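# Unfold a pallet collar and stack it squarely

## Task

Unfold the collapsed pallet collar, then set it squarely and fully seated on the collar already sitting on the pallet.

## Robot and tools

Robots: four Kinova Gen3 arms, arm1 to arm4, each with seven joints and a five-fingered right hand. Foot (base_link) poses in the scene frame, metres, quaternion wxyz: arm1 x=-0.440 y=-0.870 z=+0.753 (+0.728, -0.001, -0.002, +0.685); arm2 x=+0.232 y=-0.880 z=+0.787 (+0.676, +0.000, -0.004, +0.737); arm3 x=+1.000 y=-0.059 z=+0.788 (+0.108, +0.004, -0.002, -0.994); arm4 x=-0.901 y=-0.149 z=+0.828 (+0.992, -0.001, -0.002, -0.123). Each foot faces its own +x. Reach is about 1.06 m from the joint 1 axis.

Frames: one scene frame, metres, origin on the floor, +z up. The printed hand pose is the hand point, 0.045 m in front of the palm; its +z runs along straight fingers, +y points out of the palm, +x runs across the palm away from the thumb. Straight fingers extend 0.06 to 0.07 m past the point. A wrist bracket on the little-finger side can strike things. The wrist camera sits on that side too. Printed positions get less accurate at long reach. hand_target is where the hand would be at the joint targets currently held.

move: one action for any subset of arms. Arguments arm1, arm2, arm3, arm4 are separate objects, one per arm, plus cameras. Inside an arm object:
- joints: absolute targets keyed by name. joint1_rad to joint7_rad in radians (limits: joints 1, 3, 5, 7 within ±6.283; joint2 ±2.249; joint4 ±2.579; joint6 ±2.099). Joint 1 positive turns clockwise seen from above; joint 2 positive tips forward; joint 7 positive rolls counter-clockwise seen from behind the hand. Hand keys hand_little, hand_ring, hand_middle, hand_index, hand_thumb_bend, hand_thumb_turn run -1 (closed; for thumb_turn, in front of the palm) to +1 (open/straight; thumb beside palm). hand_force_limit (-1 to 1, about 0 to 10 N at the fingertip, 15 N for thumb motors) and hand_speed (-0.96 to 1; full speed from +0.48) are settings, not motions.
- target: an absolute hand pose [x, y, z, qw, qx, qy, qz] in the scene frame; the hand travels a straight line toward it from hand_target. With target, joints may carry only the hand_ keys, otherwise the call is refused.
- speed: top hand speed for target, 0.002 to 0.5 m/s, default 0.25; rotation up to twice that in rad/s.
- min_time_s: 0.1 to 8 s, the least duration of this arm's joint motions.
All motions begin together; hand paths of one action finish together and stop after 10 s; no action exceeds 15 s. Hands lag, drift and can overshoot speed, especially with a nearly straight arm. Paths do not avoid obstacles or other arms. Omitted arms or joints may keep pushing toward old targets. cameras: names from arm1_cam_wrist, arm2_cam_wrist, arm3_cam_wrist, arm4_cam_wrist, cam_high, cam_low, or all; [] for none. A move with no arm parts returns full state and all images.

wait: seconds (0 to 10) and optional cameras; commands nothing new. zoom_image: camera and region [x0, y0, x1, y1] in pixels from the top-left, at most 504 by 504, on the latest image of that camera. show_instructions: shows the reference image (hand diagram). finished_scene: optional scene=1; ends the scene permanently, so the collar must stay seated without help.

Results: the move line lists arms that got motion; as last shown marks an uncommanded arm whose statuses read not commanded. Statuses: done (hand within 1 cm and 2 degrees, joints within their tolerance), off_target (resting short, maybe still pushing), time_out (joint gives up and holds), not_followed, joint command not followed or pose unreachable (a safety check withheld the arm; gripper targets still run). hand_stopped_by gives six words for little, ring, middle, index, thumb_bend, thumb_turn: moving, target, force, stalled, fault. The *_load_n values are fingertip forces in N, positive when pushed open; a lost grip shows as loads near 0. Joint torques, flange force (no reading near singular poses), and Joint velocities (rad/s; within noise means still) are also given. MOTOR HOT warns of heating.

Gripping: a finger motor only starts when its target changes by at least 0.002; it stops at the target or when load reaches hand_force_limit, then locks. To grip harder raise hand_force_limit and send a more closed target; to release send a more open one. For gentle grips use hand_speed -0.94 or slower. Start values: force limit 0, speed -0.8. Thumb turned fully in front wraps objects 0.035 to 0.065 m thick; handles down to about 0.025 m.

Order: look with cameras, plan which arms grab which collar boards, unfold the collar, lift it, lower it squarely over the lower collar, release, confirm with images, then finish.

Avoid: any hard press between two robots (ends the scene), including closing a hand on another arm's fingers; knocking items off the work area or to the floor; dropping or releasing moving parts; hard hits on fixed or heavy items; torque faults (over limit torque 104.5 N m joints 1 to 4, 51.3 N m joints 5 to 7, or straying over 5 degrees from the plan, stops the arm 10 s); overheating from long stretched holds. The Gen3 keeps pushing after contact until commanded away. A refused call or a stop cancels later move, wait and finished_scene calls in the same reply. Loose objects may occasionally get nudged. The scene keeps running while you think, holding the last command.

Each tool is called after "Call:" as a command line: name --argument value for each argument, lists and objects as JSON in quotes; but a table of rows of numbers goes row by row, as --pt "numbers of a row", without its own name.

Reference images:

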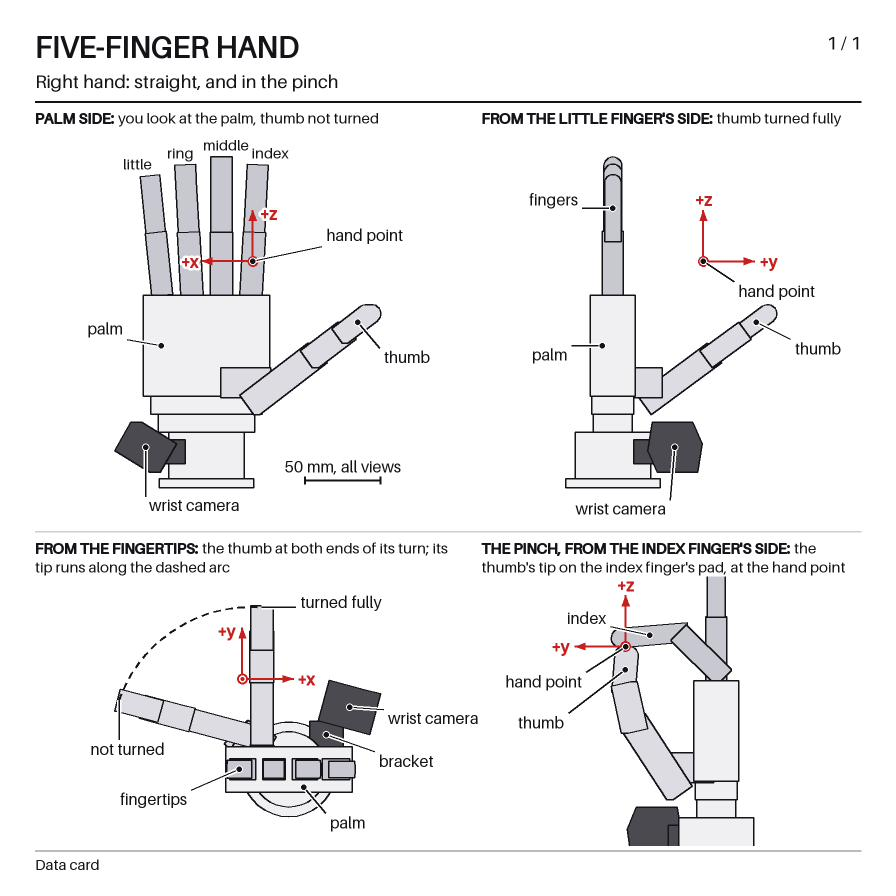

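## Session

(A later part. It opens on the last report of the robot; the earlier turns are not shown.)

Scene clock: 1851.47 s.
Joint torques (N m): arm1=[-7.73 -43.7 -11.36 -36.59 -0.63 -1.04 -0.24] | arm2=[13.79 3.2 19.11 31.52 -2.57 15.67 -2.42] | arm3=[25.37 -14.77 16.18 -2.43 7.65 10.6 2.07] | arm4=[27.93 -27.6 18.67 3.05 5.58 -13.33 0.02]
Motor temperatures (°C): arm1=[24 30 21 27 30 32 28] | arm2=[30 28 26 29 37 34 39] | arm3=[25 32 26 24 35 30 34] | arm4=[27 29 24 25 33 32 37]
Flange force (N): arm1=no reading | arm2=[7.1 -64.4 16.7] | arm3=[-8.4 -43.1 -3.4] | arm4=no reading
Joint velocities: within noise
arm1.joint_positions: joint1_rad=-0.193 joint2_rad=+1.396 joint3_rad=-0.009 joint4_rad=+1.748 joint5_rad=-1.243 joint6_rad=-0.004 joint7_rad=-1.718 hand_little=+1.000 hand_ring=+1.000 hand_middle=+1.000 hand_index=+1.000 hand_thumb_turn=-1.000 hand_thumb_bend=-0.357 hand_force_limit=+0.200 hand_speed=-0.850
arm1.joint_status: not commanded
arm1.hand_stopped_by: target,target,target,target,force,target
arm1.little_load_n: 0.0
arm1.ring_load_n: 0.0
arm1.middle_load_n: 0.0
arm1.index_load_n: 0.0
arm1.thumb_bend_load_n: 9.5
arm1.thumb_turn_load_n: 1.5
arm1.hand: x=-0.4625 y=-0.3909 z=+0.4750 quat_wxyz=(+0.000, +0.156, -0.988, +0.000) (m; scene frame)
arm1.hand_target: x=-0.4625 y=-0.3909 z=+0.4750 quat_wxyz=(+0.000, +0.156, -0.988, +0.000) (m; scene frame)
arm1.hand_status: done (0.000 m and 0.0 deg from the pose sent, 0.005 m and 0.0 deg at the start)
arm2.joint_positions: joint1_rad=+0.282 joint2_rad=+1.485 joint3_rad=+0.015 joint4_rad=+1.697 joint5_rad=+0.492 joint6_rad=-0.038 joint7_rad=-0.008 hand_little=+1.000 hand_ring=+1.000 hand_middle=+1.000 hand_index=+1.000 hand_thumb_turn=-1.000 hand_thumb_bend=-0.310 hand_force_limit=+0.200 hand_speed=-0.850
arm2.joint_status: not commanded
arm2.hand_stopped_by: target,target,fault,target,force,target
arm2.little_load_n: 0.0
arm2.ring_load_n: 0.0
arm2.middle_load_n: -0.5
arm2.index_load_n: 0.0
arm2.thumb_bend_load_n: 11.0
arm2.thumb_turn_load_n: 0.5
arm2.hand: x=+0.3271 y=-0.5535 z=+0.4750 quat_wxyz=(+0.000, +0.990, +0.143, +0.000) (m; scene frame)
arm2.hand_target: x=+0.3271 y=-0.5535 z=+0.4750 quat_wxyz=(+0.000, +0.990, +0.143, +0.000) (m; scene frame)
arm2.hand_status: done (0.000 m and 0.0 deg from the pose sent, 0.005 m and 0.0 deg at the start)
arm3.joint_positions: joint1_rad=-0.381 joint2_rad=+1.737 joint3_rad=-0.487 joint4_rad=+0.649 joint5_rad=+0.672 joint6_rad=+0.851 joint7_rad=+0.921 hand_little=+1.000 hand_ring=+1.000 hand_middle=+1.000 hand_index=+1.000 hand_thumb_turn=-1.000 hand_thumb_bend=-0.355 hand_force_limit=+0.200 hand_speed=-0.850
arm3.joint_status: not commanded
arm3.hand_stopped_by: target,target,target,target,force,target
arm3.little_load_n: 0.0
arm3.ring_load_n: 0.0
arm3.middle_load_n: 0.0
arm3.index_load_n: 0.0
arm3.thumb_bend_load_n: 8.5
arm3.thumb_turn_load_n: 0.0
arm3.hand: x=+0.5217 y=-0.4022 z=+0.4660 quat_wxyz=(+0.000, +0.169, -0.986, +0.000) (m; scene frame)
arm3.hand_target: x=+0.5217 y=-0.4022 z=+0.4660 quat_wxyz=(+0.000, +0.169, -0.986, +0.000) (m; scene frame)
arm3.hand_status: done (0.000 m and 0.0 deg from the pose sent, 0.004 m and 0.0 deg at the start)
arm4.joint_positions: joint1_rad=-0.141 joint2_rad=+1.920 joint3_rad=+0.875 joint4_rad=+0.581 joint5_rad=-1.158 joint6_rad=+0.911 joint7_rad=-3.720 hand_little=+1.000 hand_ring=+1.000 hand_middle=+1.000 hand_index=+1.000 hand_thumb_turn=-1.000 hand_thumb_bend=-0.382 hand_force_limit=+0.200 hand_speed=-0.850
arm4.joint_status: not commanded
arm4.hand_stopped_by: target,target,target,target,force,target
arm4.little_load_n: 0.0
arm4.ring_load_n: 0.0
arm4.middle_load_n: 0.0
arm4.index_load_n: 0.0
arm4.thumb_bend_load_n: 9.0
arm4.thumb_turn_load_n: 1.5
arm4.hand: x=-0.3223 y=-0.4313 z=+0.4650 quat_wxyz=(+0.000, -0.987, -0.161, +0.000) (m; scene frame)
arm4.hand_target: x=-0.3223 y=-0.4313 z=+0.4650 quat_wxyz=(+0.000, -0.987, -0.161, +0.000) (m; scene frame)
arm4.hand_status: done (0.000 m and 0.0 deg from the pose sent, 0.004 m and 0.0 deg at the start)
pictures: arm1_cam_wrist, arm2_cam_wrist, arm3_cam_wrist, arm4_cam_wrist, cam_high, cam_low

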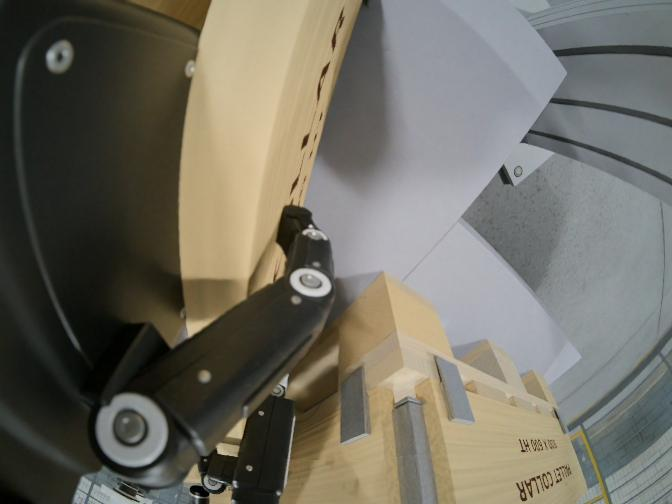

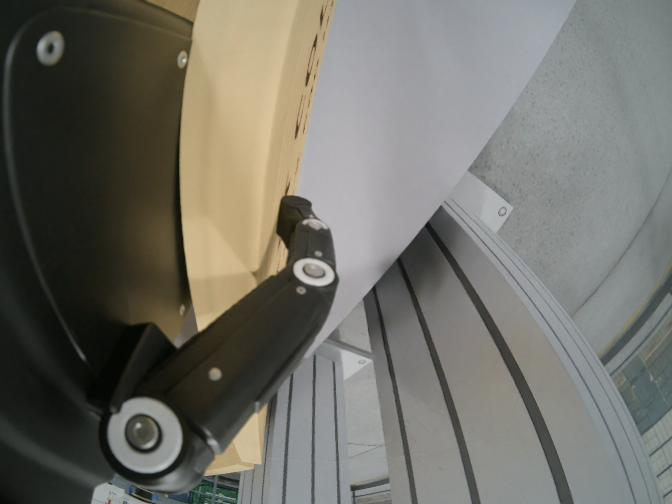

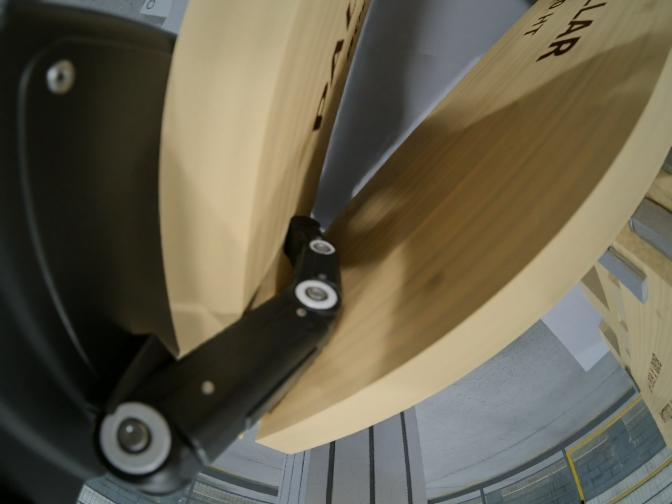

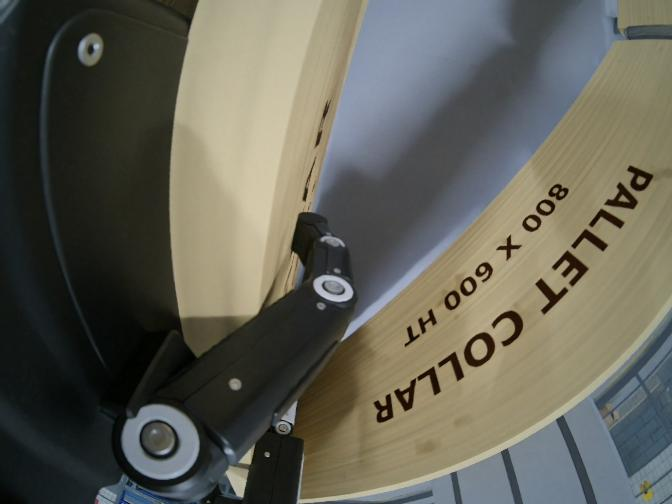

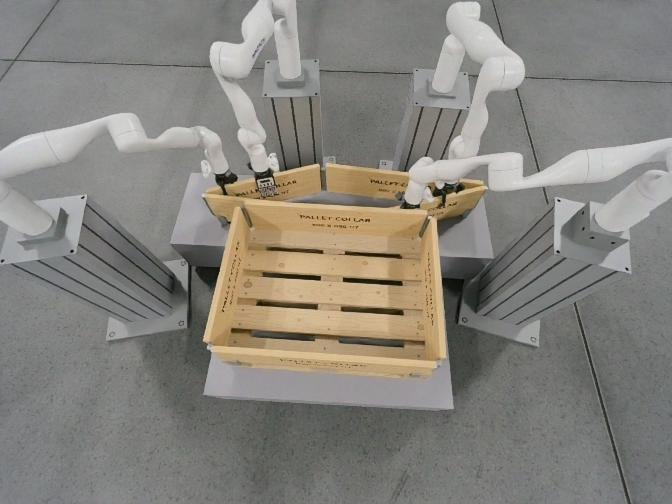

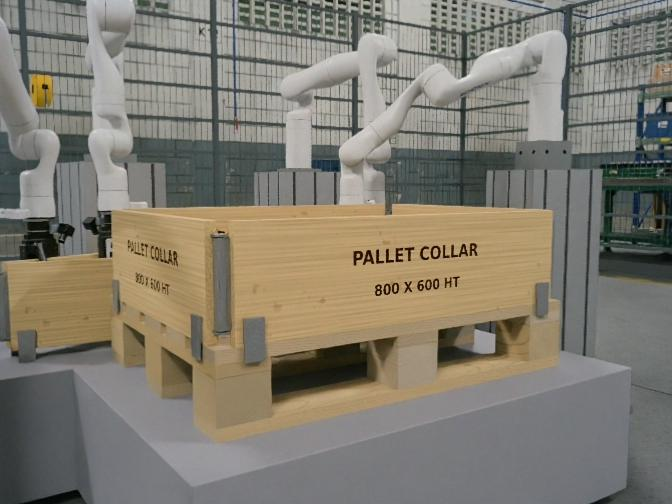

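Call:
move --arm1 '{"target": [-0.4625, -0.3909, 0.485, 0, 0.1564, -0.9877, 0], "speed": 0.02}' --arm2 '{"target": [0.3271, -0.5535, 0.485, 0, 0.9897, 0.1435, 0], "speed": 0.02}' --arm3 '{"target": [0.5217, -0.4022, 0.476, 0, -0.1693, 0.9856, 0], "speed": 0.02}' --arm4 '{"target": [-0.3223, -0.4313, 0.475, 0, 0.987, 0.1607, 0], "speed": 0.02}' --cameras '["arm1_cam_wrist", "arm2_cam_wrist", "arm3_cam_wrist", "arm4_cam_wrist", "cam_low"]'

Scene clock: 1857.77 s.
Joint torques (N m): arm1=[-4.79 -50.87 -6.12 -28.59 -0.06 -2.2 0.54] | arm2=[12.68 1.85 17.9 29.98 -2.45 14.97 -2.25] | arm3=[27.85 -20.43 17.74 -6.06 8.81 9.54 2.17] | arm4=[22.99 -41.95 21.13 0.59 5.5 -10.61 0.3]
Motor temperatures (°C): arm1=[24 30 21 28 30 32 28] | arm2=[30 28 26 30 37 34 39] | arm3=[25 32 26 24 35 30 34] | arm4=[27 29 24 25 33 32 37]
Flange force (N): arm1=no reading | arm2=[7.7 -60.8 15.3] | arm3=[-14.8 -45.1 0.1] | arm4=[7.7 -41.5 16.3]
move: arm1 done; arm2 done; arm3 done; arm4 done
Joint velocities: within noise
arm1.joint_positions: joint1_rad=-0.204 joint2_rad=+1.372 joint3_rad=+0.007 joint4_rad=+1.767 joint5_rad=-1.247 joint6_rad=+0.012 joint7_rad=-1.723 hand_little=+1.000 hand_ring=+1.000 hand_middle=+1.000 hand_index=+1.000 hand_thumb_turn=-1.000 hand_thumb_bend=-0.356 hand_force_limit=+0.200 hand_speed=-0.850
arm1.joint_status: not commanded
arm1.hand_stopped_by: target,target,target,target,force,target
arm1.little_load_n: 0.0
arm1.ring_load_n: 0.0
arm1.middle_load_n: 0.0
arm1.index_load_n: 0.0
arm1.thumb_bend_load_n: 11.0
arm1.thumb_turn_load_n: 1.5
arm1.hand: x=-0.4625 y=-0.3909 z=+0.4850 quat_wxyz=(+0.000, +0.156, -0.988, +0.000)
arm1.hand_target: x=-0.4625 y=-0.3909 z=+0.4850 quat_wxyz=(+0.000, +0.156, -0.988, +0.000)
arm1.hand_status: done (0.000 m and 0.0 deg from the pose sent, 0.010 m and 0.0 deg at the start)
arm2.joint_positions: joint1_rad=+0.283 joint2_rad=+1.461 joint3_rad=+0.013 joint4_rad=+1.717 joint5_rad=+0.493 joint6_rad=-0.034 joint7_rad=-0.007 hand_little=+1.000 hand_ring=+1.000 hand_middle=+1.000 hand_index=+1.000 hand_thumb_turn=-1.000 hand_thumb_bend=-0.310 hand_force_limit=+0.200 hand_speed=-0.850
arm2.joint_status: not commanded
arm2.hand_stopped_by: target,target,fault,target,force,target
arm2.little_load_n: 0.0
arm2.ring_load_n: 0.0
arm2.middle_load_n: 0.0
arm2.index_load_n: 0.0
arm2.thumb_bend_load_n: 10.0
arm2.thumb_turn_load_n: 0.5
arm2.hand: x=+0.3271 y=-0.5535 z=+0.4850 quat_wxyz=(+0.000, +0.990, +0.143, +0.000)
arm2.hand_target: x=+0.3271 y=-0.5535 z=+0.4850 quat_wxyz=(+0.000, +0.990, +0.143, +0.000)
arm2.hand_status: done (0.000 m and 0.0 deg from the pose sent, 0.010 m and 0.0 deg at the start)
arm3.joint_positions: joint1_rad=-0.376 joint2_rad=+1.711 joint3_rad=-0.484 joint4_rad=+0.683 joint5_rad=+0.674 joint6_rad=+0.847 joint7_rad=+0.909 hand_little=+1.000 hand_ring=+1.000 hand_middle=+1.000 hand_index=+1.000 hand_thumb_turn=-1.000 hand_thumb_bend=-0.355 hand_force_limit=+0.200 hand_speed=-0.850
arm3.joint_status: not commanded
arm3.hand_stopped_by: target,target,target,target,force,target
arm3.little_load_n: 0.0
arm3.ring_load_n: 0.0
arm3.middle_load_n: 0.0
arm3.index_load_n: 0.0
arm3.thumb_bend_load_n: 9.0
arm3.thumb_turn_load_n: 0.5
arm3.hand: x=+0.5217 y=-0.4022 z=+0.4760 quat_wxyz=(+0.000, +0.169, -0.986, +0.000)
arm3.hand_target: x=+0.5217 y=-0.4022 z=+0.4760 quat_wxyz=(+0.000, +0.169, -0.986, +0.000)
arm3.hand_status: done (0.000 m and 0.0 deg from the pose sent, 0.010 m and 0.0 deg at the start)
arm4.joint_positions: joint1_rad=-0.153 joint2_rad=+1.895 joint3_rad=+0.866 joint4_rad=+0.625 joint5_rad=-1.163 joint6_rad=+0.910 joint7_rad=-3.695 hand_little=+1.000 hand_ring=+1.000 hand_middle=+1.000 hand_index=+1.000 hand_thumb_turn=-1.000 hand_thumb_bend=-0.382 hand_force_limit=+0.200 hand_speed=-0.850
arm4.joint_status: not commanded
arm4.hand_stopped_by: target,target,target,target,force,target
arm4.little_load_n: 0.0
arm4.ring_load_n: 0.0
arm4.middle_load_n: 0.0
arm4.index_load_n: 0.0
arm4.thumb_bend_load_n: 7.5
arm4.thumb_turn_load_n: 0.5
arm4.hand: x=-0.3223 y=-0.4313 z=+0.4750 quat_wxyz=(+0.000, -0.987, -0.161, +0.000)
arm4.hand_target: x=-0.3223 y=-0.4313 z=+0.4750 quat_wxyz=(+0.000, -0.987, -0.161, +0.000)
arm4.hand_status: done (0.000 m and 0.0 deg from the pose sent, 0.010 m and 0.0 deg at the start)

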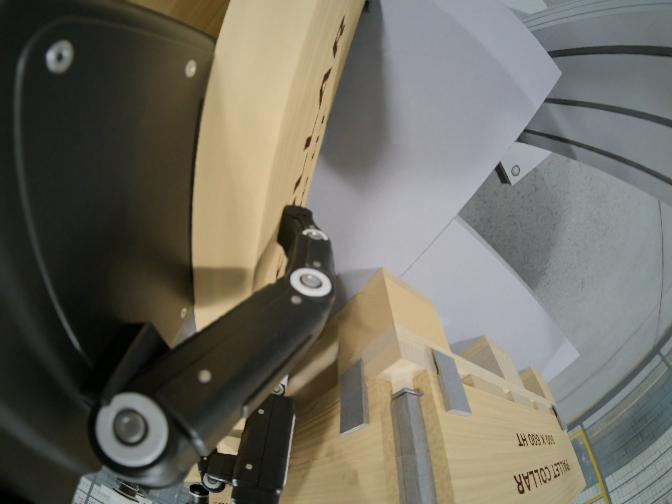

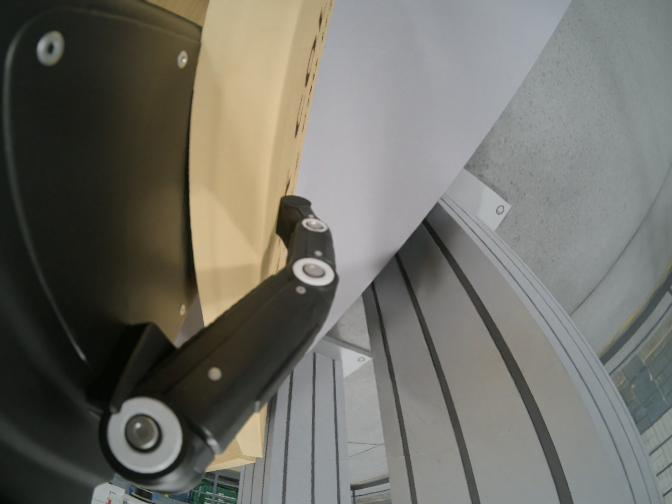

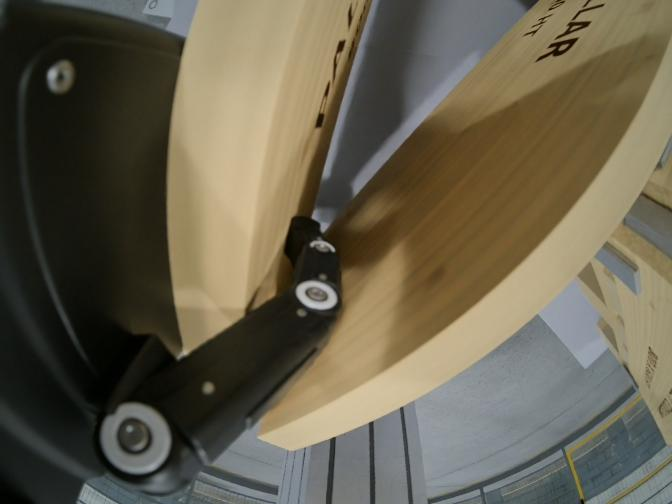

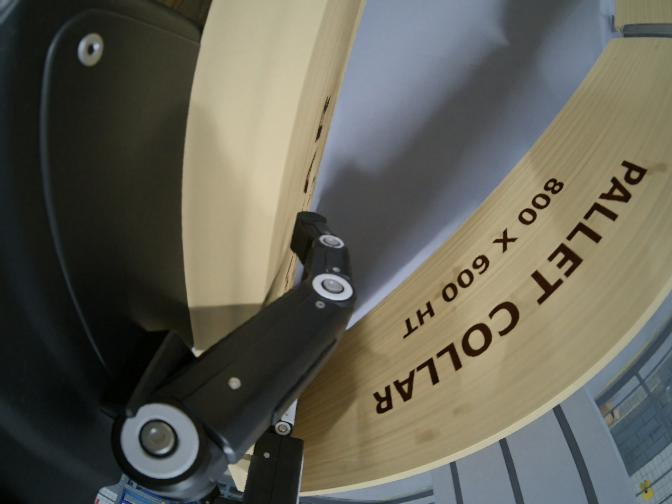

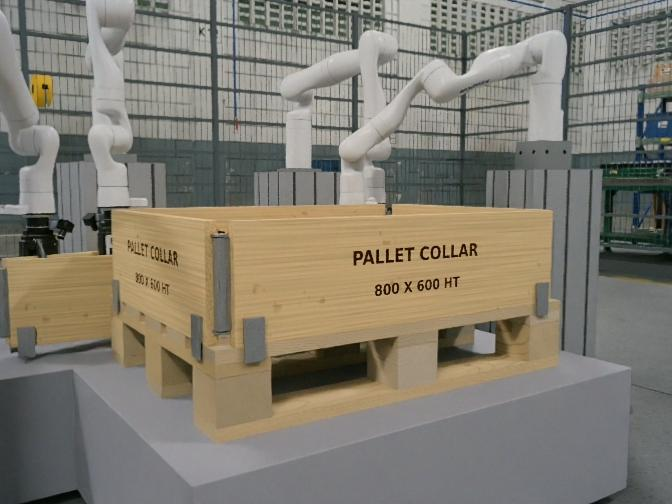

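Call:
zoom_image --camera "cam_low" --region '[0, 200, 160, 400]'

Call:
zoom_image --camera "arm1_cam_wrist" --region '[150, 0, 400, 350]'

Call:
zoom_image --camera "arm4_cam_wrist" --region '[150, 0, 400, 400]'

Scaled by 2.520.

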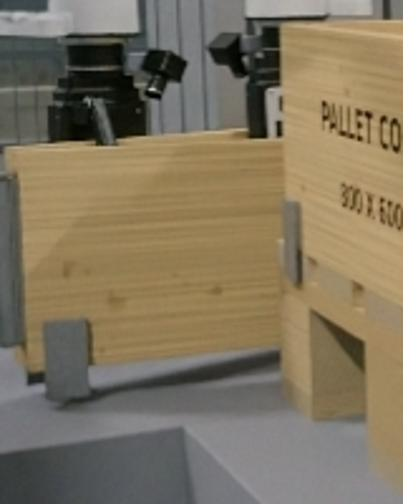

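Scaled by 1.440 from the camera's image (finer frame: 960x720).

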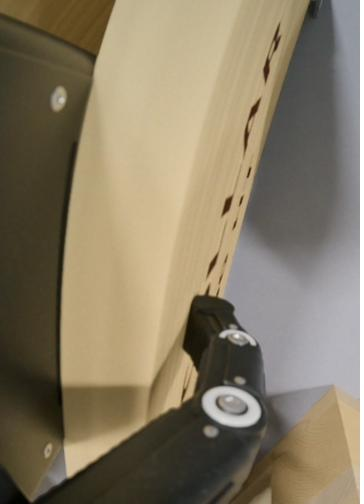

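Scaled by 1.260 from the camera's image (finer frame: 960x720).

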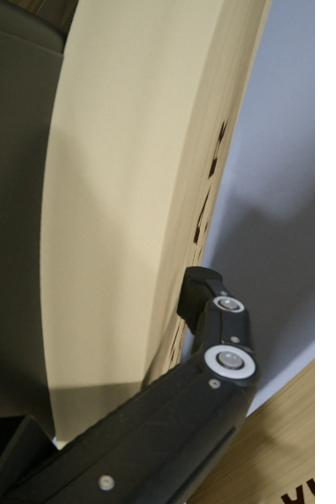

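Call:
move --arm1 '{"target": [-0.4610, -0.3956, 0.487, 0, 0.1564, -0.9877, 0], "speed": 0.02, "joints": {"hand_thumb_bend": 0.3, "hand_speed": 0}}' --arm2 '{"target": [0.3285, -0.5583, 0.487, 0, 0.9897, 0.1435, 0], "speed": 0.02, "joints": {"hand_thumb_bend": 0.3, "hand_speed": 0}}' --arm3 '{"target": [0.5232, -0.4064, 0.478, 0, -0.1693, 0.9856, 0], "speed": 0.02, "joints": {"hand_thumb_bend": 0.3, "hand_speed": 0}}' --arm4 '{"target": [-0.3239, -0.4266, 0.477, 0, 0.987, 0.1607, 0], "speed": 0.02, "joints": {"hand_thumb_bend": 0.3, "hand_speed": 0}}'

Scene clock: 2204.33 s.
Joint torques (N m): arm1=[-0.89 -25.35 -3.39 -5.6 -0.5 -0.08 -0.08] | arm2=[12.65 2.36 18.77 27.39 -1.93 14.29 -1.67] | arm3=[25.35 -19.63 14.66 -6.43 6.38 8.45 -0.34] | arm4=[4.14 -25.43 5.56 -0.72 0.89 -1.84 -0.06]
Motor temperatures (°C): arm1=[24 38 21 29 30 32 28] | arm2=[30 27 27 35 36 40 39] | arm3=[33 32 29 24 37 31 33] | arm4=[28 36 27 25 33 35 37]
Flange force (N): arm1=no reading | arm2=[3.7 -57.0 8.4] | arm3=[-13.7 -37.0 -2.3] | arm4=[9.5 -0.9 5.2]
move: arm1 done; arm2 done; arm3 done; arm4 done
Joint velocities: within noise
arm1.joint_positions: joint1_rad=-0.175 joint2_rad=+1.366 joint3_rad=-0.029 joint4_rad=+1.785 joint5_rad=-1.236 joint6_rad=-0.025 joint7_rad=-1.712 hand_little=+1.000 hand_ring=+1.000 hand_middle=+1.000 hand_index=+1.000 hand_thumb_turn=-1.000 hand_thumb_bend=+0.300 hand_force_limit=+0.200 hand_speed=+0.000
arm1.joint_status: all done
arm1.hand_stopped_by: target,target,target,target,target,target
arm1.little_load_n: 0.0
arm1.ring_load_n: 0.0
arm1.middle_load_n: 0.0
arm1.index_load_n: 0.0
arm1.thumb_bend_load_n: -0.5
arm1.thumb_turn_load_n: 0.0
arm1.hand: x=-0.4610 y=-0.3956 z=+0.4870 quat_wxyz=(+0.000, +0.156, -0.988, +0.000)
arm1.hand_target: x=-0.4610 y=-0.3956 z=+0.4870 quat_wxyz=(+0.000, +0.156, -0.988, +0.000)
arm1.hand_status: done (0.000 m and 0.0 deg from the pose sent, 0.005 m and 0.0 deg at the start)
arm2.joint_positions: joint1_rad=+0.284 joint2_rad=+1.457 joint3_rad=+0.020 joint4_rad=+1.735 joint5_rad=+0.493 joint6_rad=-0.049 joint7_rad=-0.006 hand_little=+1.000 hand_ring=+1.000 hand_middle=+1.000 hand_index=+1.000 hand_thumb_turn=-1.000 hand_thumb_bend=+0.300 hand_force_limit=+0.200 hand_speed=+0.000
arm2.joint_status: all done
arm2.hand_stopped_by: target,target,fault,target,target,target
arm2.little_load_n: 0.0
arm2.ring_load_n: 0.0
arm2.middle_load_n: 0.0
arm2.index_load_n: 0.5
arm2.thumb_bend_load_n: 0.0
arm2.thumb_turn_load_n: 0.0
arm2.hand: x=+0.3285 y=-0.5583 z=+0.4870 quat_wxyz=(+0.000, +0.990, +0.143, +0.000)
arm2.hand_target: x=+0.3285 y=-0.5583 z=+0.4870 quat_wxyz=(+0.000, +0.990, +0.143, +0.000)
arm2.hand_status: done (0.000 m and 0.0 deg from the pose sent, 0.005 m and 0.0 deg at the start)
arm3.joint_positions: joint1_rad=-0.383 joint2_rad=+1.709 joint3_rad=-0.486 joint4_rad=+0.677 joint5_rad=+0.672 joint6_rad=+0.853 joint7_rad=+0.906 hand_little=+1.000 hand_ring=+1.000 hand_middle=+1.000 hand_index=+1.000 hand_thumb_turn=-1.000 hand_thumb_bend=+0.298 hand_force_limit=+0.200 hand_speed=+0.000
arm3.joint_status: all done
arm3.hand_stopped_by: target,target,target,target,target,target
arm3.little_load_n: 0.0
arm3.ring_load_n: 0.0
arm3.middle_load_n: 0.0
arm3.index_load_n: 0.0
arm3.thumb_bend_load_n: -4.0
arm3.thumb_turn_load_n: -0.5
arm3.hand: x=+0.5232 y=-0.4064 z=+0.4780 quat_wxyz=(+0.000, +0.169, -0.986, +0.000)
arm3.hand_target: x=+0.5232 y=-0.4064 z=+0.4780 quat_wxyz=(+0.000, +0.169, -0.986, +0.000)
arm3.hand_status: done (0.000 m and 0.0 deg from the pose sent, 0.005 m and 0.0 deg at the start)
arm4.joint_positions: joint1_rad=-0.170 joint2_rad=+1.884 joint3_rad=+0.857 joint4_rad=+0.658 joint5_rad=-1.170 joint6_rad=+0.901 joint7_rad=-3.680 hand_little=+1.000 hand_ring=+1.000 hand_middle=+1.000 hand_index=+1.000 hand_thumb_turn=-1.000 hand_thumb_bend=+0.300 hand_force_limit=+0.200 hand_speed=+0.000
arm4.joint_status: all done
arm4.hand_stopped_by: target,target,target,target,target,target
arm4.little_load_n: 0.0
arm4.ring_load_n: 0.0
arm4.middle_load_n: 0.0
arm4.index_load_n: 0.0
arm4.thumb_bend_load_n: 0.0
arm4.thumb_turn_load_n: 0.0
arm4.hand: x=-0.3238 y=-0.4266 z=+0.4771 quat_wxyz=(+0.000, -0.987, -0.161, +0.000)
arm4.hand_target: x=-0.3239 y=-0.4266 z=+0.4770 quat_wxyz=(+0.000, -0.987, -0.161, +0.000)
arm4.hand_status: done (0.000 m and 0.0 deg from the pose sent, 0.005 m and 0.0 deg at the start)
pictures: none

Call:
move --arm1 '{"target": [-0.4595, -0.4000, 0.64, 0, 0.1564, -0.9877, 0], "speed": 0.15}' --arm2 '{"target": [0.3305, -0.5650, 0.487, 0, 0.9897, 0.1435, 0], "speed": 0.03}' --arm3 '{"target": [0.5262, -0.4154, 0.478, 0, -0.1693, 0.9856, 0], "speed": 0.03}' --arm4 '{"target": [-0.3270, -0.4160, 0.64, 0, 0.987, 0.1607, 0], "speed": 0.15}' --cameras '["arm2_cam_wrist", "arm3_cam_wrist", "cam_high"]'

Scene clock: 2213.63 s.
Joint torques (N m): arm1=[0.27 -18.58 0.72 -1.47 -0.24 -0.13 0.2] | arm2=[8.47 -3.38 13.67 18.22 -1.39 9.56 -1.09] | arm3=[16.32 -22.1 7.73 -7.74 4.02 4.56 -0.49] | arm4=[-0.46 -23.3 4.4 -2.12 0.1 -0.15 0.23]
Motor temperatures (°C): arm1=[24 38 21 29 30 32 28] | arm2=[30 27 27 35 36 40 39] | arm3=[33 32 29 24 37 31 33] | arm4=[28 35 27 25 33 35 37]
Flange force (N): arm1=[-1.0 9.2 -3.7] | arm2=[2.7 -38.6 2.2] | arm3=[-17.3 -19.9 -5.2] | arm4=[5.0 4.2 0.3]
move: arm1 done; arm2 done; arm3 done; arm4 done
Joint velocities: within noise
arm1.joint_positions: joint1_rad=-0.433 joint2_rad=+1.026 joint3_rad=+0.342 joint4_rad=+1.995 joint5_rad=-1.119 joint6_rad=+0.330 joint7_rad=-1.920 hand_little=+1.000 hand_ring=+1.000 hand_middle=+1.000 hand_index=+1.000 hand_thumb_turn=-1.000 hand_thumb_bend=+0.300 hand_force_limit=+0.200 hand_speed=+0.000
arm1.joint_status: not commanded
arm1.hand_stopped_by: target,target,target,target,target,target
arm1.little_load_n: 0.0
arm1.ring_load_n: 0.0
arm1.middle_load_n: 0.0
arm1.index_load_n: 0.0
arm1.thumb_bend_load_n: 0.0
arm1.thumb_turn_load_n: 0.0
arm1.hand: x=-0.4595 y=-0.4000 z=+0.6400 quat_wxyz=(+0.000, +0.156, -0.988, +0.000)
arm1.hand_target: x=-0.4595 y=-0.4000 z=+0.6400 quat_wxyz=(+0.000, +0.156, -0.988, +0.000)
arm1.hand_status: done (0.000 m and 0.0 deg from the pose sent, 0.153 m and 0.0 deg at the start)
arm2.joint_positions: joint1_rad=+0.284 joint2_rad=+1.459 joint3_rad=+0.031 joint4_rad=+1.753 joint5_rad=+0.493 joint6_rad=-0.072 joint7_rad=-0.004 hand_little=+1.000 hand_ring=+1.000 hand_middle=+1.000 hand_index=+1.000 hand_thumb_turn=-1.000 hand_thumb_bend=+0.300 hand_force_limit=+0.200 hand_speed=+0.000
arm2.joint_status: not commanded
arm2.hand_stopped_by: target,target,fault,target,target,target
arm2.little_load_n: 0.0
arm2.ring_load_n: 0.0
arm2.middle_load_n: 0.0
arm2.index_load_n: 0.5
arm2.thumb_bend_load_n: 0.0
arm2.thumb_turn_load_n: 0.0
arm2.hand: x=+0.3305 y=-0.5650 z=+0.4870 quat_wxyz=(+0.000, +0.990, +0.143, +0.000)
arm2.hand_target: x=+0.3305 y=-0.5650 z=+0.4870 quat_wxyz=(+0.000, +0.990, +0.143, +0.000)
arm2.hand_status: done (0.000 m and 0.0 deg from the pose sent, 0.007 m and 0.0 deg at the start)
arm3.joint_positions: joint1_rad=-0.402 joint2_rad=+1.718 joint3_rad=-0.491 joint4_rad=+0.649 joint5_rad=+0.667 joint6_rad=+0.869 joint7_rad=+0.905 hand_little=+1.000 hand_ring=+1.000 hand_middle=+1.000 hand_index=+1.000 hand_thumb_turn=-1.000 hand_thumb_bend=+0.299 hand_force_limit=+0.200 hand_speed=+0.000
arm3.joint_status: not commanded
arm3.hand_stopped_by: target,target,target,target,target,target
arm3.little_load_n: 0.0
arm3.ring_load_n: 0.0
arm3.middle_load_n: 0.0
arm3.index_load_n: 0.0
arm3.thumb_bend_load_n: 0.0
arm3.thumb_turn_load_n: 0.0
arm3.hand: x=+0.5262 y=-0.4154 z=+0.4780 quat_wxyz=(+0.000, +0.169, -0.986, +0.000)
arm3.hand_target: x=+0.5262 y=-0.4154 z=+0.4780 quat_wxyz=(+0.000, +0.169, -0.986, +0.000)
arm3.hand_status: done (0.000 m and 0.0 deg from the pose sent, 0.009 m and 0.0 deg at the start)
arm4.joint_positions: joint1_rad=-0.298 joint2_rad=+1.540 joint3_rad=+0.861 joint4_rad=+1.083 joint5_rad=-1.157 joint6_rad=+0.980 joint7_rad=-3.499 hand_little=+1.000 hand_ring=+1.000 hand_middle=+1.000 hand_index=+1.000 hand_thumb_turn=-1.000 hand_thumb_bend=+0.300 hand_force_limit=+0.200 hand_speed=+0.000
arm4.joint_status: not commanded
arm4.hand_stopped_by: target,target,target,target,target,target
arm4.little_load_n: 0.0
arm4.ring_load_n: 0.0
arm4.middle_load_n: 0.0
arm4.index_load_n: 0.0
arm4.thumb_bend_load_n: 0.0
arm4.thumb_turn_load_n: 0.0
arm4.hand: x=-0.3270 y=-0.4160 z=+0.6400 quat_wxyz=(+0.000, -0.987, -0.161, +0.000)
arm4.hand_target: x=-0.3270 y=-0.4160 z=+0.6400 quat_wxyz=(+0.000, -0.987, -0.161, +0.000)
arm4.hand_status: done (0.000 m and 0.0 deg from the pose sent, 0.163 m and 0.0 deg at the start)

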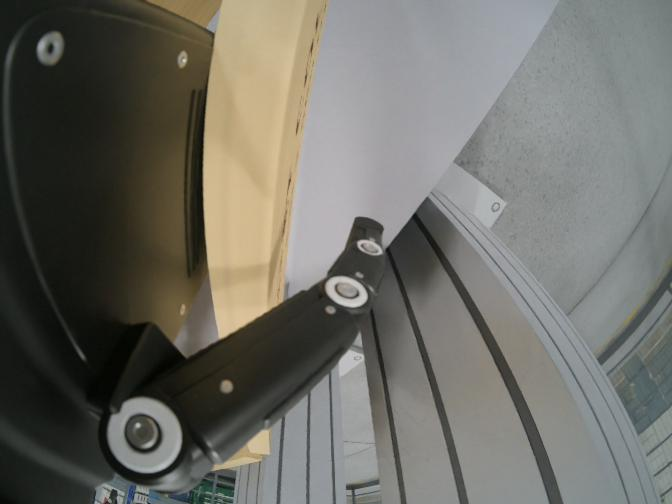

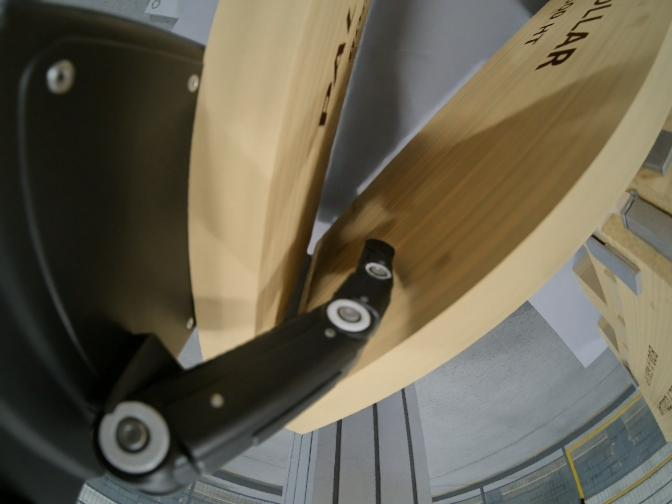

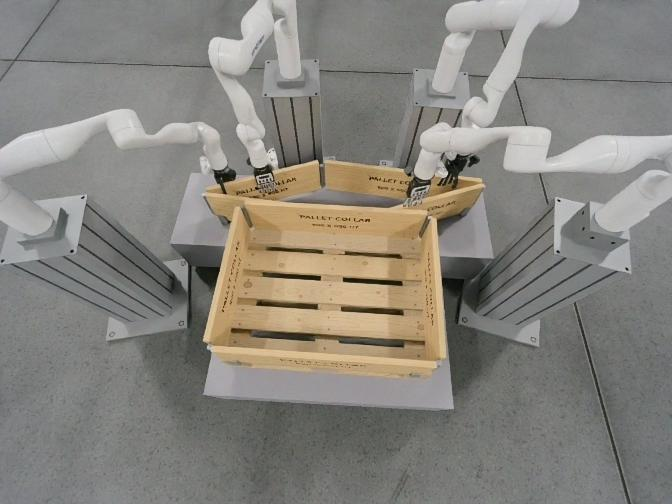

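Call:
move --arm1 '{"target": [-0.30, -0.52, 0.72, 0.0124, 0.0462, 0.9648, 0.2586], "speed": 0.2, "joints": {"hand_thumb_turn": 1.0, "hand_thumb_bend": 1.0, "hand_speed": 0}}' --arm2 '{"target": [0.3305, -0.5650, 0.62, 0, 0.9897, 0.1435, 0], "speed": 0.15}' --arm3 '{"target": [0.5262, -0.4154, 0.60, 0, -0.1693, 0.9856, 0], "speed": 0.1}' --arm4 '{"target": [-0.50, -0.33, 0.66, 0.255, 0.9518, 0.1535, 0.0], "speed": 0.15, "joints": {"hand_thumb_turn": 1.0, "hand_thumb_bend": 1.0, "hand_speed": 0}}' --cameras '["arm1_cam_wrist", "arm4_cam_wrist", "cam_high"]'

Scene clock: 2234.93 s.
Joint torques (N m): arm1=[0.67 -14.36 -6.63 0.93 0.52 0.49 0.58] | arm2=[-1.44 -16.71 0.08 0.12 0.01 0.23 0.12] | arm3=[-0.68 -21.94 -3.95 -5.73 -0.03 0.23 0.5] | arm4=[-0.45 -16.36 4.9 2.76 0.1 -1.39 0.25]
Motor temperatures (°C): arm1=[24 37 21 29 30 32 28] | arm2=[30 27 27 34 36 39 39] | arm3=[31 32 29 24 37 31 33] | arm4=[27 34 26 25 33 35 37]
Flange force (N): arm1=[7.3 -7.0 10.7] | arm2=[5.0 -0.9 -2.4] | arm3=[-12.0 4.8 -6.1] | arm4=no reading
move: arm1 moving; arm2 done; arm3 done; arm4 done
Joint velocities: arm1=[0.03 0.082 -0.082 0.001 -0.051 -0.096 0.076] | arm2=[within noise] | arm3=[within noise] | arm4=[within noise]
arm1.joint_positions: joint1_rad=+1.339 joint2_rad=+1.481 joint3_rad=-1.299 joint4_rad=+2.577 joint5_rad=-1.016 joint6_rad=-1.140 joint7_rad=-1.364 hand_little=+1.000 hand_ring=+1.000 hand_middle=+1.000 hand_index=+1.000 hand_thumb_turn=+1.000 hand_thumb_bend=+1.000 hand_force_limit=+0.200 hand_speed=+0.000
arm1.joint_status: all done
arm1.hand_stopped_by: target,target,target,target,target,target
arm1.little_load_n: 0.0
arm1.ring_load_n: 0.0
arm1.middle_load_n: 0.0
arm1.index_load_n: -0.5
arm1.thumb_bend_load_n: 0.0
arm1.thumb_turn_load_n: 0.0
arm1.hand: x=-0.2993 y=-0.5191 z=+0.7198 quat_wxyz=(+0.045, -0.028, -0.979, -0.198)
arm1.hand_target: x=-0.2993 y=-0.5191 z=+0.7198 quat_wxyz=(+0.045, -0.028, -0.979, -0.198)
arm1.hand_status: moving (0.001 m and 9.9 deg from the pose sent, 0.215 m and 37.9 deg at the start; a joint's target at an end of its range on 161 of 205 steps)
arm2.joint_positions: joint1_rad=+0.341 joint2_rad=+1.126 joint3_rad=-0.044 joint4_rad=+1.957 joint5_rad=+0.511 joint6_rad=+0.075 joint7_rad=+0.013 hand_little=+1.000 hand_ring=+1.000 hand_middle=+1.000 hand_index=+1.000 hand_thumb_turn=-1.000 hand_thumb_bend=+0.300 hand_force_limit=+0.200 hand_speed=+0.000
arm2.joint_status: not commanded
arm2.hand_stopped_by: target,target,fault,target,target,target
arm2.little_load_n: 0.0
arm2.ring_load_n: 0.0
arm2.middle_load_n: 0.0
arm2.index_load_n: 0.0
arm2.thumb_bend_load_n: 0.0
arm2.thumb_turn_load_n: 0.0
arm2.hand: x=+0.3305 y=-0.5650 z=+0.6200 quat_wxyz=(+0.000, +0.990, +0.143, +0.000)
arm2.hand_target: x=+0.3305 y=-0.5650 z=+0.6200 quat_wxyz=(+0.000, +0.990, +0.143, +0.000)
arm2.hand_status: done (0.000 m and 0.0 deg from the pose sent, 0.133 m and 0.0 deg at the start)
arm3.joint_positions: joint1_rad=-0.357 joint2_rad=+1.445 joint3_rad=-0.495 joint4_rad=+0.922 joint5_rad=+0.656 joint6_rad=+0.901 joint7_rad=+0.828 hand_little=+1.000 hand_ring=+1.000 hand_middle=+1.000 hand_index=+1.000 hand_thumb_turn=-1.000 hand_thumb_bend=+0.299 hand_force_limit=+0.200 hand_speed=+0.000
arm3.joint_status: not commanded
arm3.hand_stopped_by: target,target,target,target,target,target
arm3.little_load_n: 0.0
arm3.ring_load_n: 0.0
arm3.middle_load_n: 0.0
arm3.index_load_n: 0.0
arm3.thumb_bend_load_n: -0.5
arm3.thumb_turn_load_n: 0.0
arm3.hand: x=+0.5262 y=-0.4154 z=+0.6000 quat_wxyz=(+0.000, +0.169, -0.986, +0.000)
arm3.hand_target: x=+0.5262 y=-0.4154 z=+0.6000 quat_wxyz=(+0.000, +0.169, -0.986, +0.000)
arm3.hand_status: done (0.000 m and 0.0 deg from the pose sent, 0.122 m and 0.0 deg at the start)
arm4.joint_positions: joint1_rad=-0.902 joint2_rad=+1.522 joint3_rad=+0.684 joint4_rad=+1.906 joint5_rad=-1.784 joint6_rad=+0.215 joint7_rad=-3.119 hand_little=+1.000 hand_ring=+1.000 hand_middle=+1.000 hand_index=+1.000 hand_thumb_turn=+1.000 hand_thumb_bend=+1.000 hand_force_limit=+0.200 hand_speed=+0.000
arm4.joint_status: all done
arm4.hand_stopped_by: target,target,target,target,target,target
arm4.little_load_n: 0.0
arm4.ring_load_n: 0.0
arm4.middle_load_n: 0.0
arm4.index_load_n: 0.0
arm4.thumb_bend_load_n: 0.0
arm4.thumb_turn_load_n: 0.0
arm4.hand: x=-0.5000 y=-0.3300 z=+0.6600 quat_wxyz=(-0.256, -0.954, -0.154, +0.000)
arm4.hand_target: x=-0.5000 y=-0.3300 z=+0.6600 quat_wxyz=(-0.256, -0.954, -0.154, +0.000)
arm4.hand_status: done (0.000 m and 0.0 deg from the pose sent, 0.194 m and 29.6 deg at the start)

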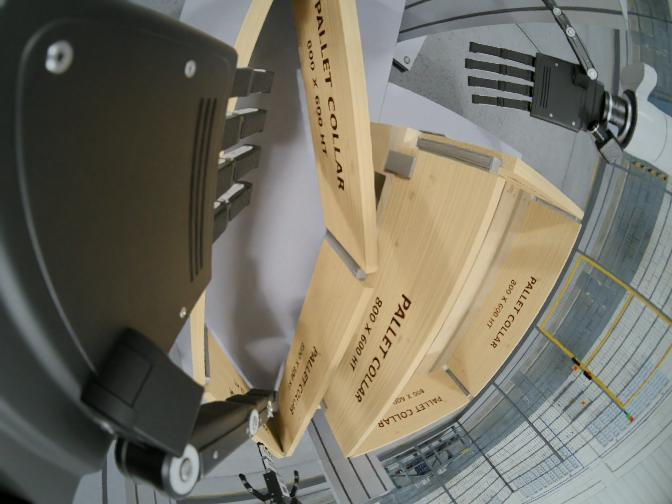

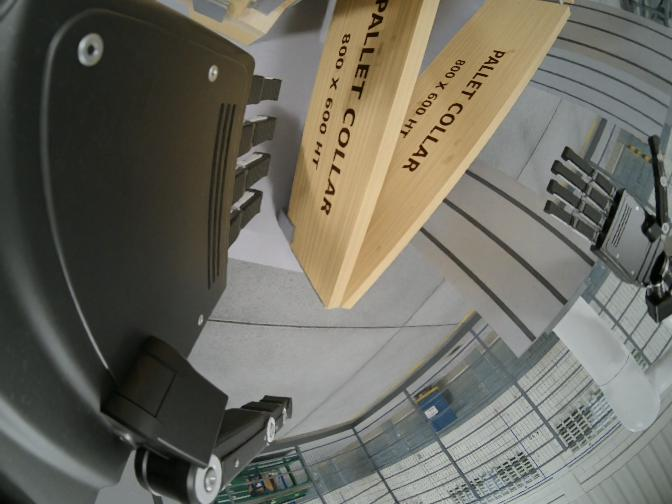

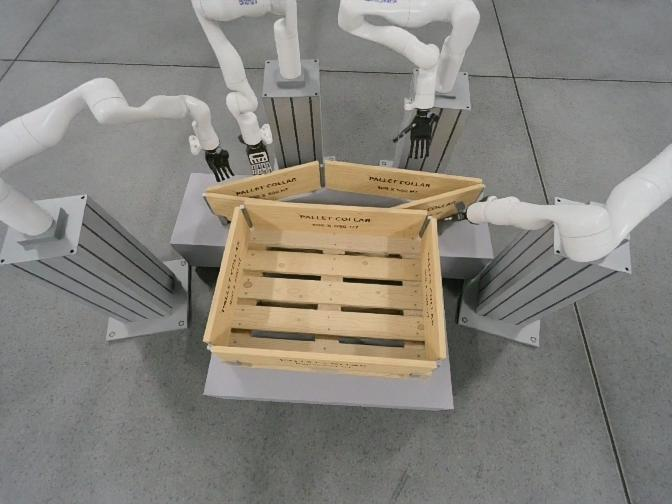

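Call:
move --arm1 '{"target": [-0.03, -0.60, 0.70, 0.0124, 0.0462, 0.9648, 0.2586], "speed": 0.25}' --cameras '["arm1_cam_wrist", "cam_high"]'

Scene clock: 2243.03 s.
Joint torques (N m): arm1=[0.06 -17.18 -7.52 -0.47 -0.08 1.17 0.22] | arm2=[-1.41 -16.73 0.13 0.19 -0.05 0.24 0.06] | arm3=[-0.66 -21.94 -3.97 -5.68 -0.06 0.26 0.48] | arm4=[-0.4 -16.36 4.99 2.76 0.12 -1.35 0.26]
Motor temperatures (°C): arm1=[24 36 21 28 30 32 28] | arm2=[30 27 27 34 36 39 39] | arm3=[31 32 29 24 37 30 33] | arm4=[27 34 26 25 33 34 37]
Flange force (N): arm1=no reading | arm2=[5.2 -1.1 -2.3] | arm3=[-11.8 4.7 -5.9] | arm4=no reading
move: arm1 done
Joint velocities: within noise
arm1.joint_positions: joint1_rad=+1.871 joint2_rad=+1.228 joint3_rad=-0.845 joint4_rad=+2.083 joint5_rad=-1.335 joint6_rad=-0.269 joint7_rad=-0.318 hand_little=+1.000 hand_ring=+1.000 hand_middle=+1.000 hand_index=+1.000 hand_thumb_turn=+1.000 hand_thumb_bend=+1.000 hand_force_limit=+0.200 hand_speed=+0.000
arm1.joint_status: not commanded
arm1.hand_stopped_by: target,target,target,target,target,target
arm1.little_load_n: 0.0
arm1.ring_load_n: 0.0
arm1.middle_load_n: 0.0
arm1.index_load_n: 0.0
arm1.thumb_bend_load_n: 0.0
arm1.thumb_turn_load_n: 0.0
arm1.hand: x=-0.0300 y=-0.6000 z=+0.7000 quat_wxyz=(-0.012, -0.046, -0.965, -0.259)
arm1.hand_target: x=-0.0300 y=-0.6000 z=+0.7000 quat_wxyz=(-0.012, -0.046, -0.965, -0.259)
arm1.hand_status: done (0.000 m and 0.0 deg from the pose sent, 0.282 m and 9.9 deg at the start)
arm2, arm3: as last shown
arm2.thumb_turn_load_n: -0.5
arm3.thumb_bend_load_n: 0.0
arm4.joint_positions: joint1_rad=-0.902 joint2_rad=+1.522 joint3_rad=+0.684 joint4_rad=+1.906 joint5_rad=-1.784 joint6_rad=+0.215 joint7_rad=-3.119 hand_little=+1.000 hand_ring=+1.000 hand_middle=+1.000 hand_index=+1.000 hand_thumb_turn=+1.000 hand_thumb_bend=+1.000 hand_force_limit=+0.200 hand_speed=+0.000
arm4.joint_status: not commanded
arm4.hand_stopped_by: target,target,target,target,target,target
arm4.little_load_n: 0.0
arm4.ring_load_n: 0.0
arm4.middle_load_n: 0.0
arm4.index_load_n: 0.0
arm4.thumb_bend_load_n: 0.0
arm4.thumb_turn_load_n: 0.0
arm4.hand: x=-0.5000 y=-0.3300 z=+0.6600 quat_wxyz=(-0.256, -0.954, -0.154, +0.000)
arm4.hand_target: x=-0.5000 y=-0.3300 z=+0.6600 quat_wxyz=(-0.256, -0.954, -0.154, +0.000)
arm4.hand_status: not commanded

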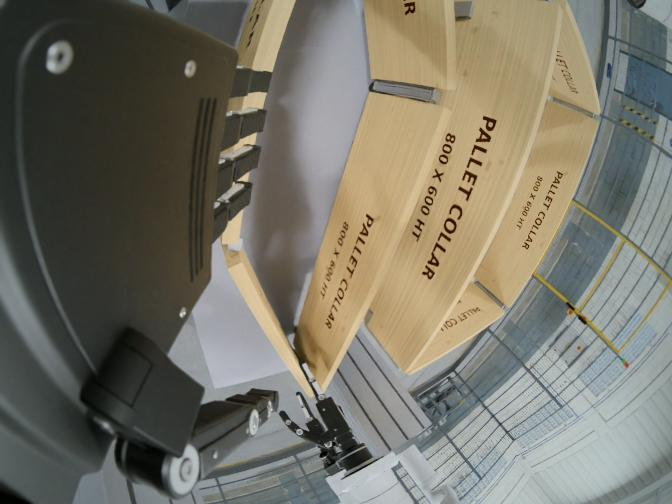

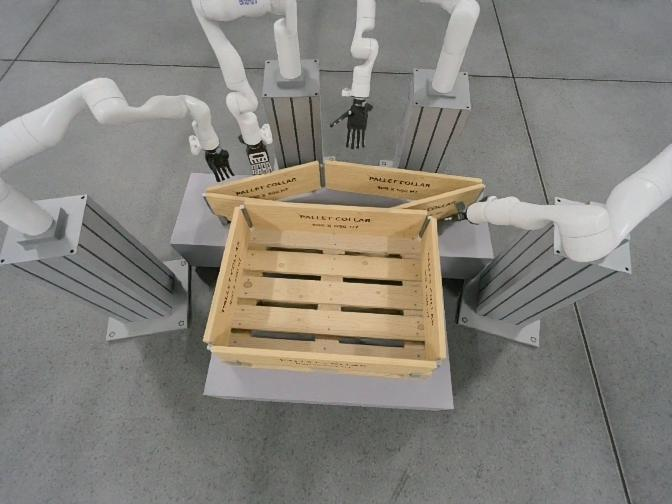

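Call:
move --arm1 '{"target": [-0.03, -0.655, 0.60, 0.0124, 0.0462, 0.9648, 0.2586], "speed": 0.2, "joints": {"hand_little": 0.17, "hand_ring": 0.17, "hand_middle": 0.17, "hand_index": 0.17, "hand_speed": 0.2}}' --arm3 '{"target": [0.53, -0.28, 0.74, 0.05, 0.73, -0.68, 0.05], "speed": 0.3, "joints": {"hand_thumb_turn": 1.0, "hand_thumb_bend": 1.0, "hand_little": 0.17, "hand_ring": 0.17, "hand_middle": 0.17, "hand_index": 0.17, "hand_speed": 0}}' --arm4 '{"target": [-0.550, -0.376, 0.54, 0.2556, 0.9540, 0.1511, 0.0405], "speed": 0.2, "joints": {"hand_little": 0.17, "hand_ring": 0.17, "hand_middle": 0.17, "hand_index": 0.17, "hand_speed": 0.2}}' --cameras '["arm1_cam_wrist", "arm3_cam_wrist", "arm4_cam_wrist", "cam_high"]'

Scene clock: 2256.30 s.
Joint torques (N m): arm1=[0.09 -17.51 -7.54 1.55 -0.12 1.23 0.28] | arm2=[-1.41 -16.77 0.19 0.28 -0.05 0.24 0.13] | arm3=[-0.57 -15.4 -5.93 -3.85 -0.06 -0.09 0.5] | arm4=[-0.44 -12.28 5 6.33 -0.13 -1.35 0.26]
Motor temperatures (°C): arm1=[24 36 21 28 30 32 28] | arm2=[30 27 26 34 36 38 39] | arm3=[30 32 28 24 36 30 33] | arm4=[27 33 26 25 33 34 37]
Flange force (N): arm1=[0.6 -2.9 3.4] | arm2=[5.3 -1.5 -2.2] | arm3=[-2.5 -8.4 -1.6] | arm4=[2.1 3.2 2.2]
move: arm1 done; arm3 done; arm4 done
Joint velocities: within noise
arm1.joint_positions: joint1_rad=+2.000 joint2_rad=+1.474 joint3_rad=-0.747 joint4_rad=+1.982 joint5_rad=-1.109 joint6_rad=-0.268 joint7_rad=-0.250 hand_little=+0.170 hand_ring=+0.170 hand_middle=+0.170 hand_index=+0.170 hand_thumb_turn=+1.000 hand_thumb_bend=+1.000 hand_force_limit=+0.200 hand_speed=+0.200
arm1.joint_status: all done
arm1.hand_stopped_by: target,target,target,target,target,target
arm1.little_load_n: 0.0
arm1.ring_load_n: 0.0
arm1.middle_load_n: 0.0
arm1.index_load_n: 0.0
arm1.thumb_bend_load_n: 0.0
arm1.thumb_turn_load_n: 0.0
arm1.hand: x=-0.0300 y=-0.6550 z=+0.6000 quat_wxyz=(-0.012, -0.046, -0.965, -0.259)
arm1.hand_target: x=-0.0300 y=-0.6550 z=+0.6000 quat_wxyz=(-0.012, -0.046, -0.965, -0.259)
arm1.hand_status: done (0.000 m and 0.0 deg from the pose sent, 0.114 m and 0.0 deg at the start)
arm2: as last shown
arm2.thumb_turn_load_n: 0.0
arm3.joint_positions: joint1_rad=+0.193 joint2_rad=+1.008 joint3_rad=-0.781 joint4_rad=+1.818 joint5_rad=+0.972 joint6_rad=+0.642 joint7_rad=+1.882 hand_little=+0.170 hand_ring=+0.170 hand_middle=+0.170 hand_index=+0.170 hand_thumb_turn=+1.000 hand_thumb_bend=+1.000 hand_force_limit=+0.200 hand_speed=+0.000
arm3.joint_status: all done
arm3.hand_stopped_by: target,target,target,target,target,target
arm3.little_load_n: 0.0
arm3.ring_load_n: 0.0
arm3.middle_load_n: 0.0
arm3.index_load_n: 0.0
arm3.thumb_bend_load_n: 0.0
arm3.thumb_turn_load_n: 0.0
arm3.hand: x=+0.5300 y=-0.2800 z=+0.7400 quat_wxyz=(+0.050, +0.730, -0.680, +0.050)
arm3.hand_target: x=+0.5300 y=-0.2800 z=+0.7400 quat_wxyz=(+0.050, +0.730, -0.680, +0.050)
arm3.hand_status: done (0.000 m and 0.0 deg from the pose sent, 0.195 m and 74.9 deg at the start)
arm4.joint_positions: joint1_rad=-1.049 joint2_rad=+2.027 joint3_rad=+0.799 joint4_rad=+1.865 joint5_rad=-2.494 joint6_rad=+0.575 joint7_rad=-2.831 hand_little=+0.170 hand_ring=+0.170 hand_middle=+0.170 hand_index=+0.170 hand_thumb_turn=+1.000 hand_thumb_bend=+1.000 hand_force_limit=+0.200 hand_speed=+0.200
arm4.joint_status: all done
arm4.hand_stopped_by: target,target,target,target,target,target
arm4.little_load_n: 0.0
arm4.ring_load_n: 0.0
arm4.middle_load_n: 0.5
arm4.index_load_n: 0.0
arm4.thumb_bend_load_n: 0.0
arm4.thumb_turn_load_n: 0.0
arm4.hand: x=-0.5500 y=-0.3760 z=+0.5400 quat_wxyz=(-0.256, -0.954, -0.151, -0.040)
arm4.hand_target: x=-0.5500 y=-0.3760 z=+0.5400 quat_wxyz=(-0.256, -0.954, -0.151, -0.040)
arm4.hand_status: done (0.000 m and 0.0 deg from the pose sent, 0.138 m and 4.7 deg at the start)

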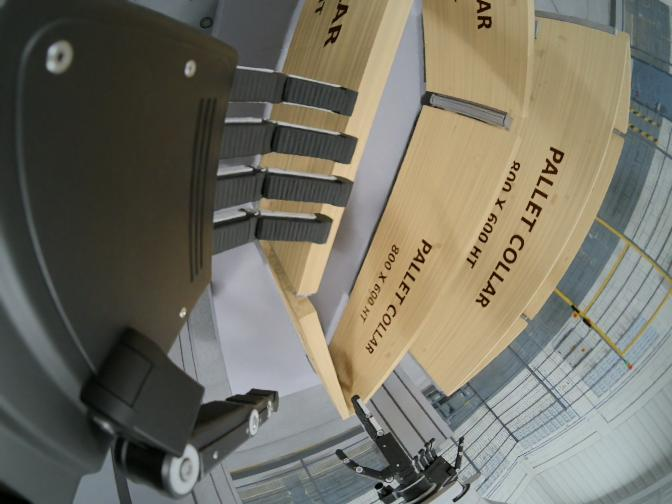

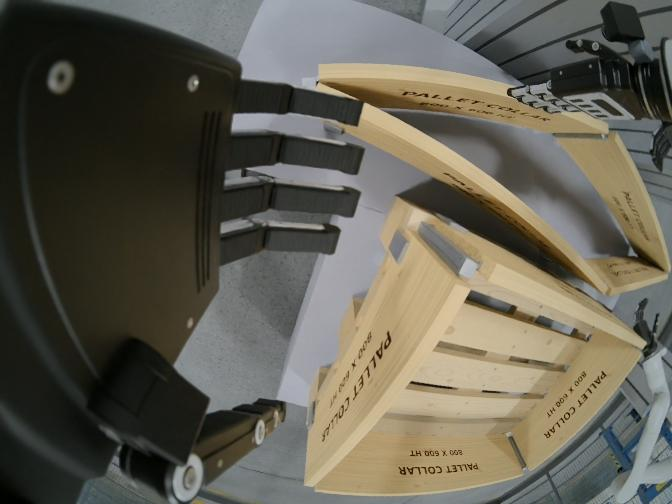

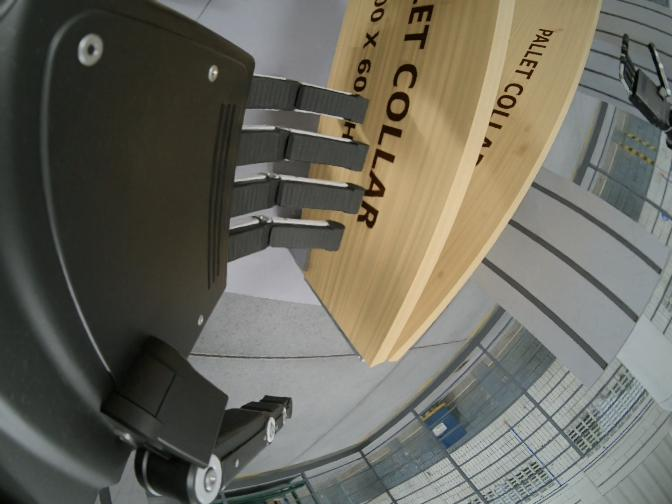

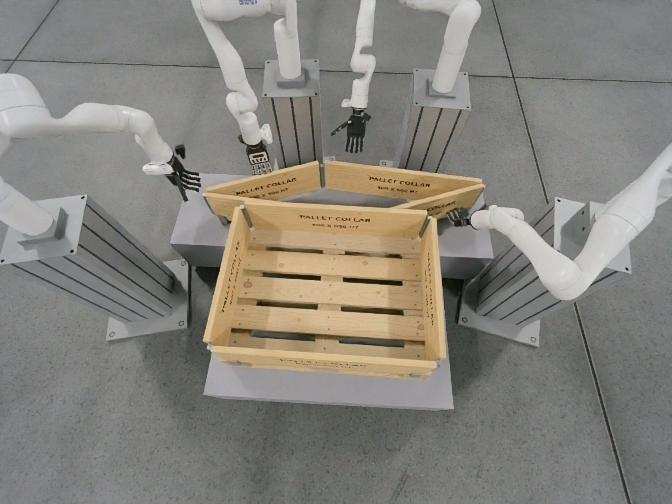

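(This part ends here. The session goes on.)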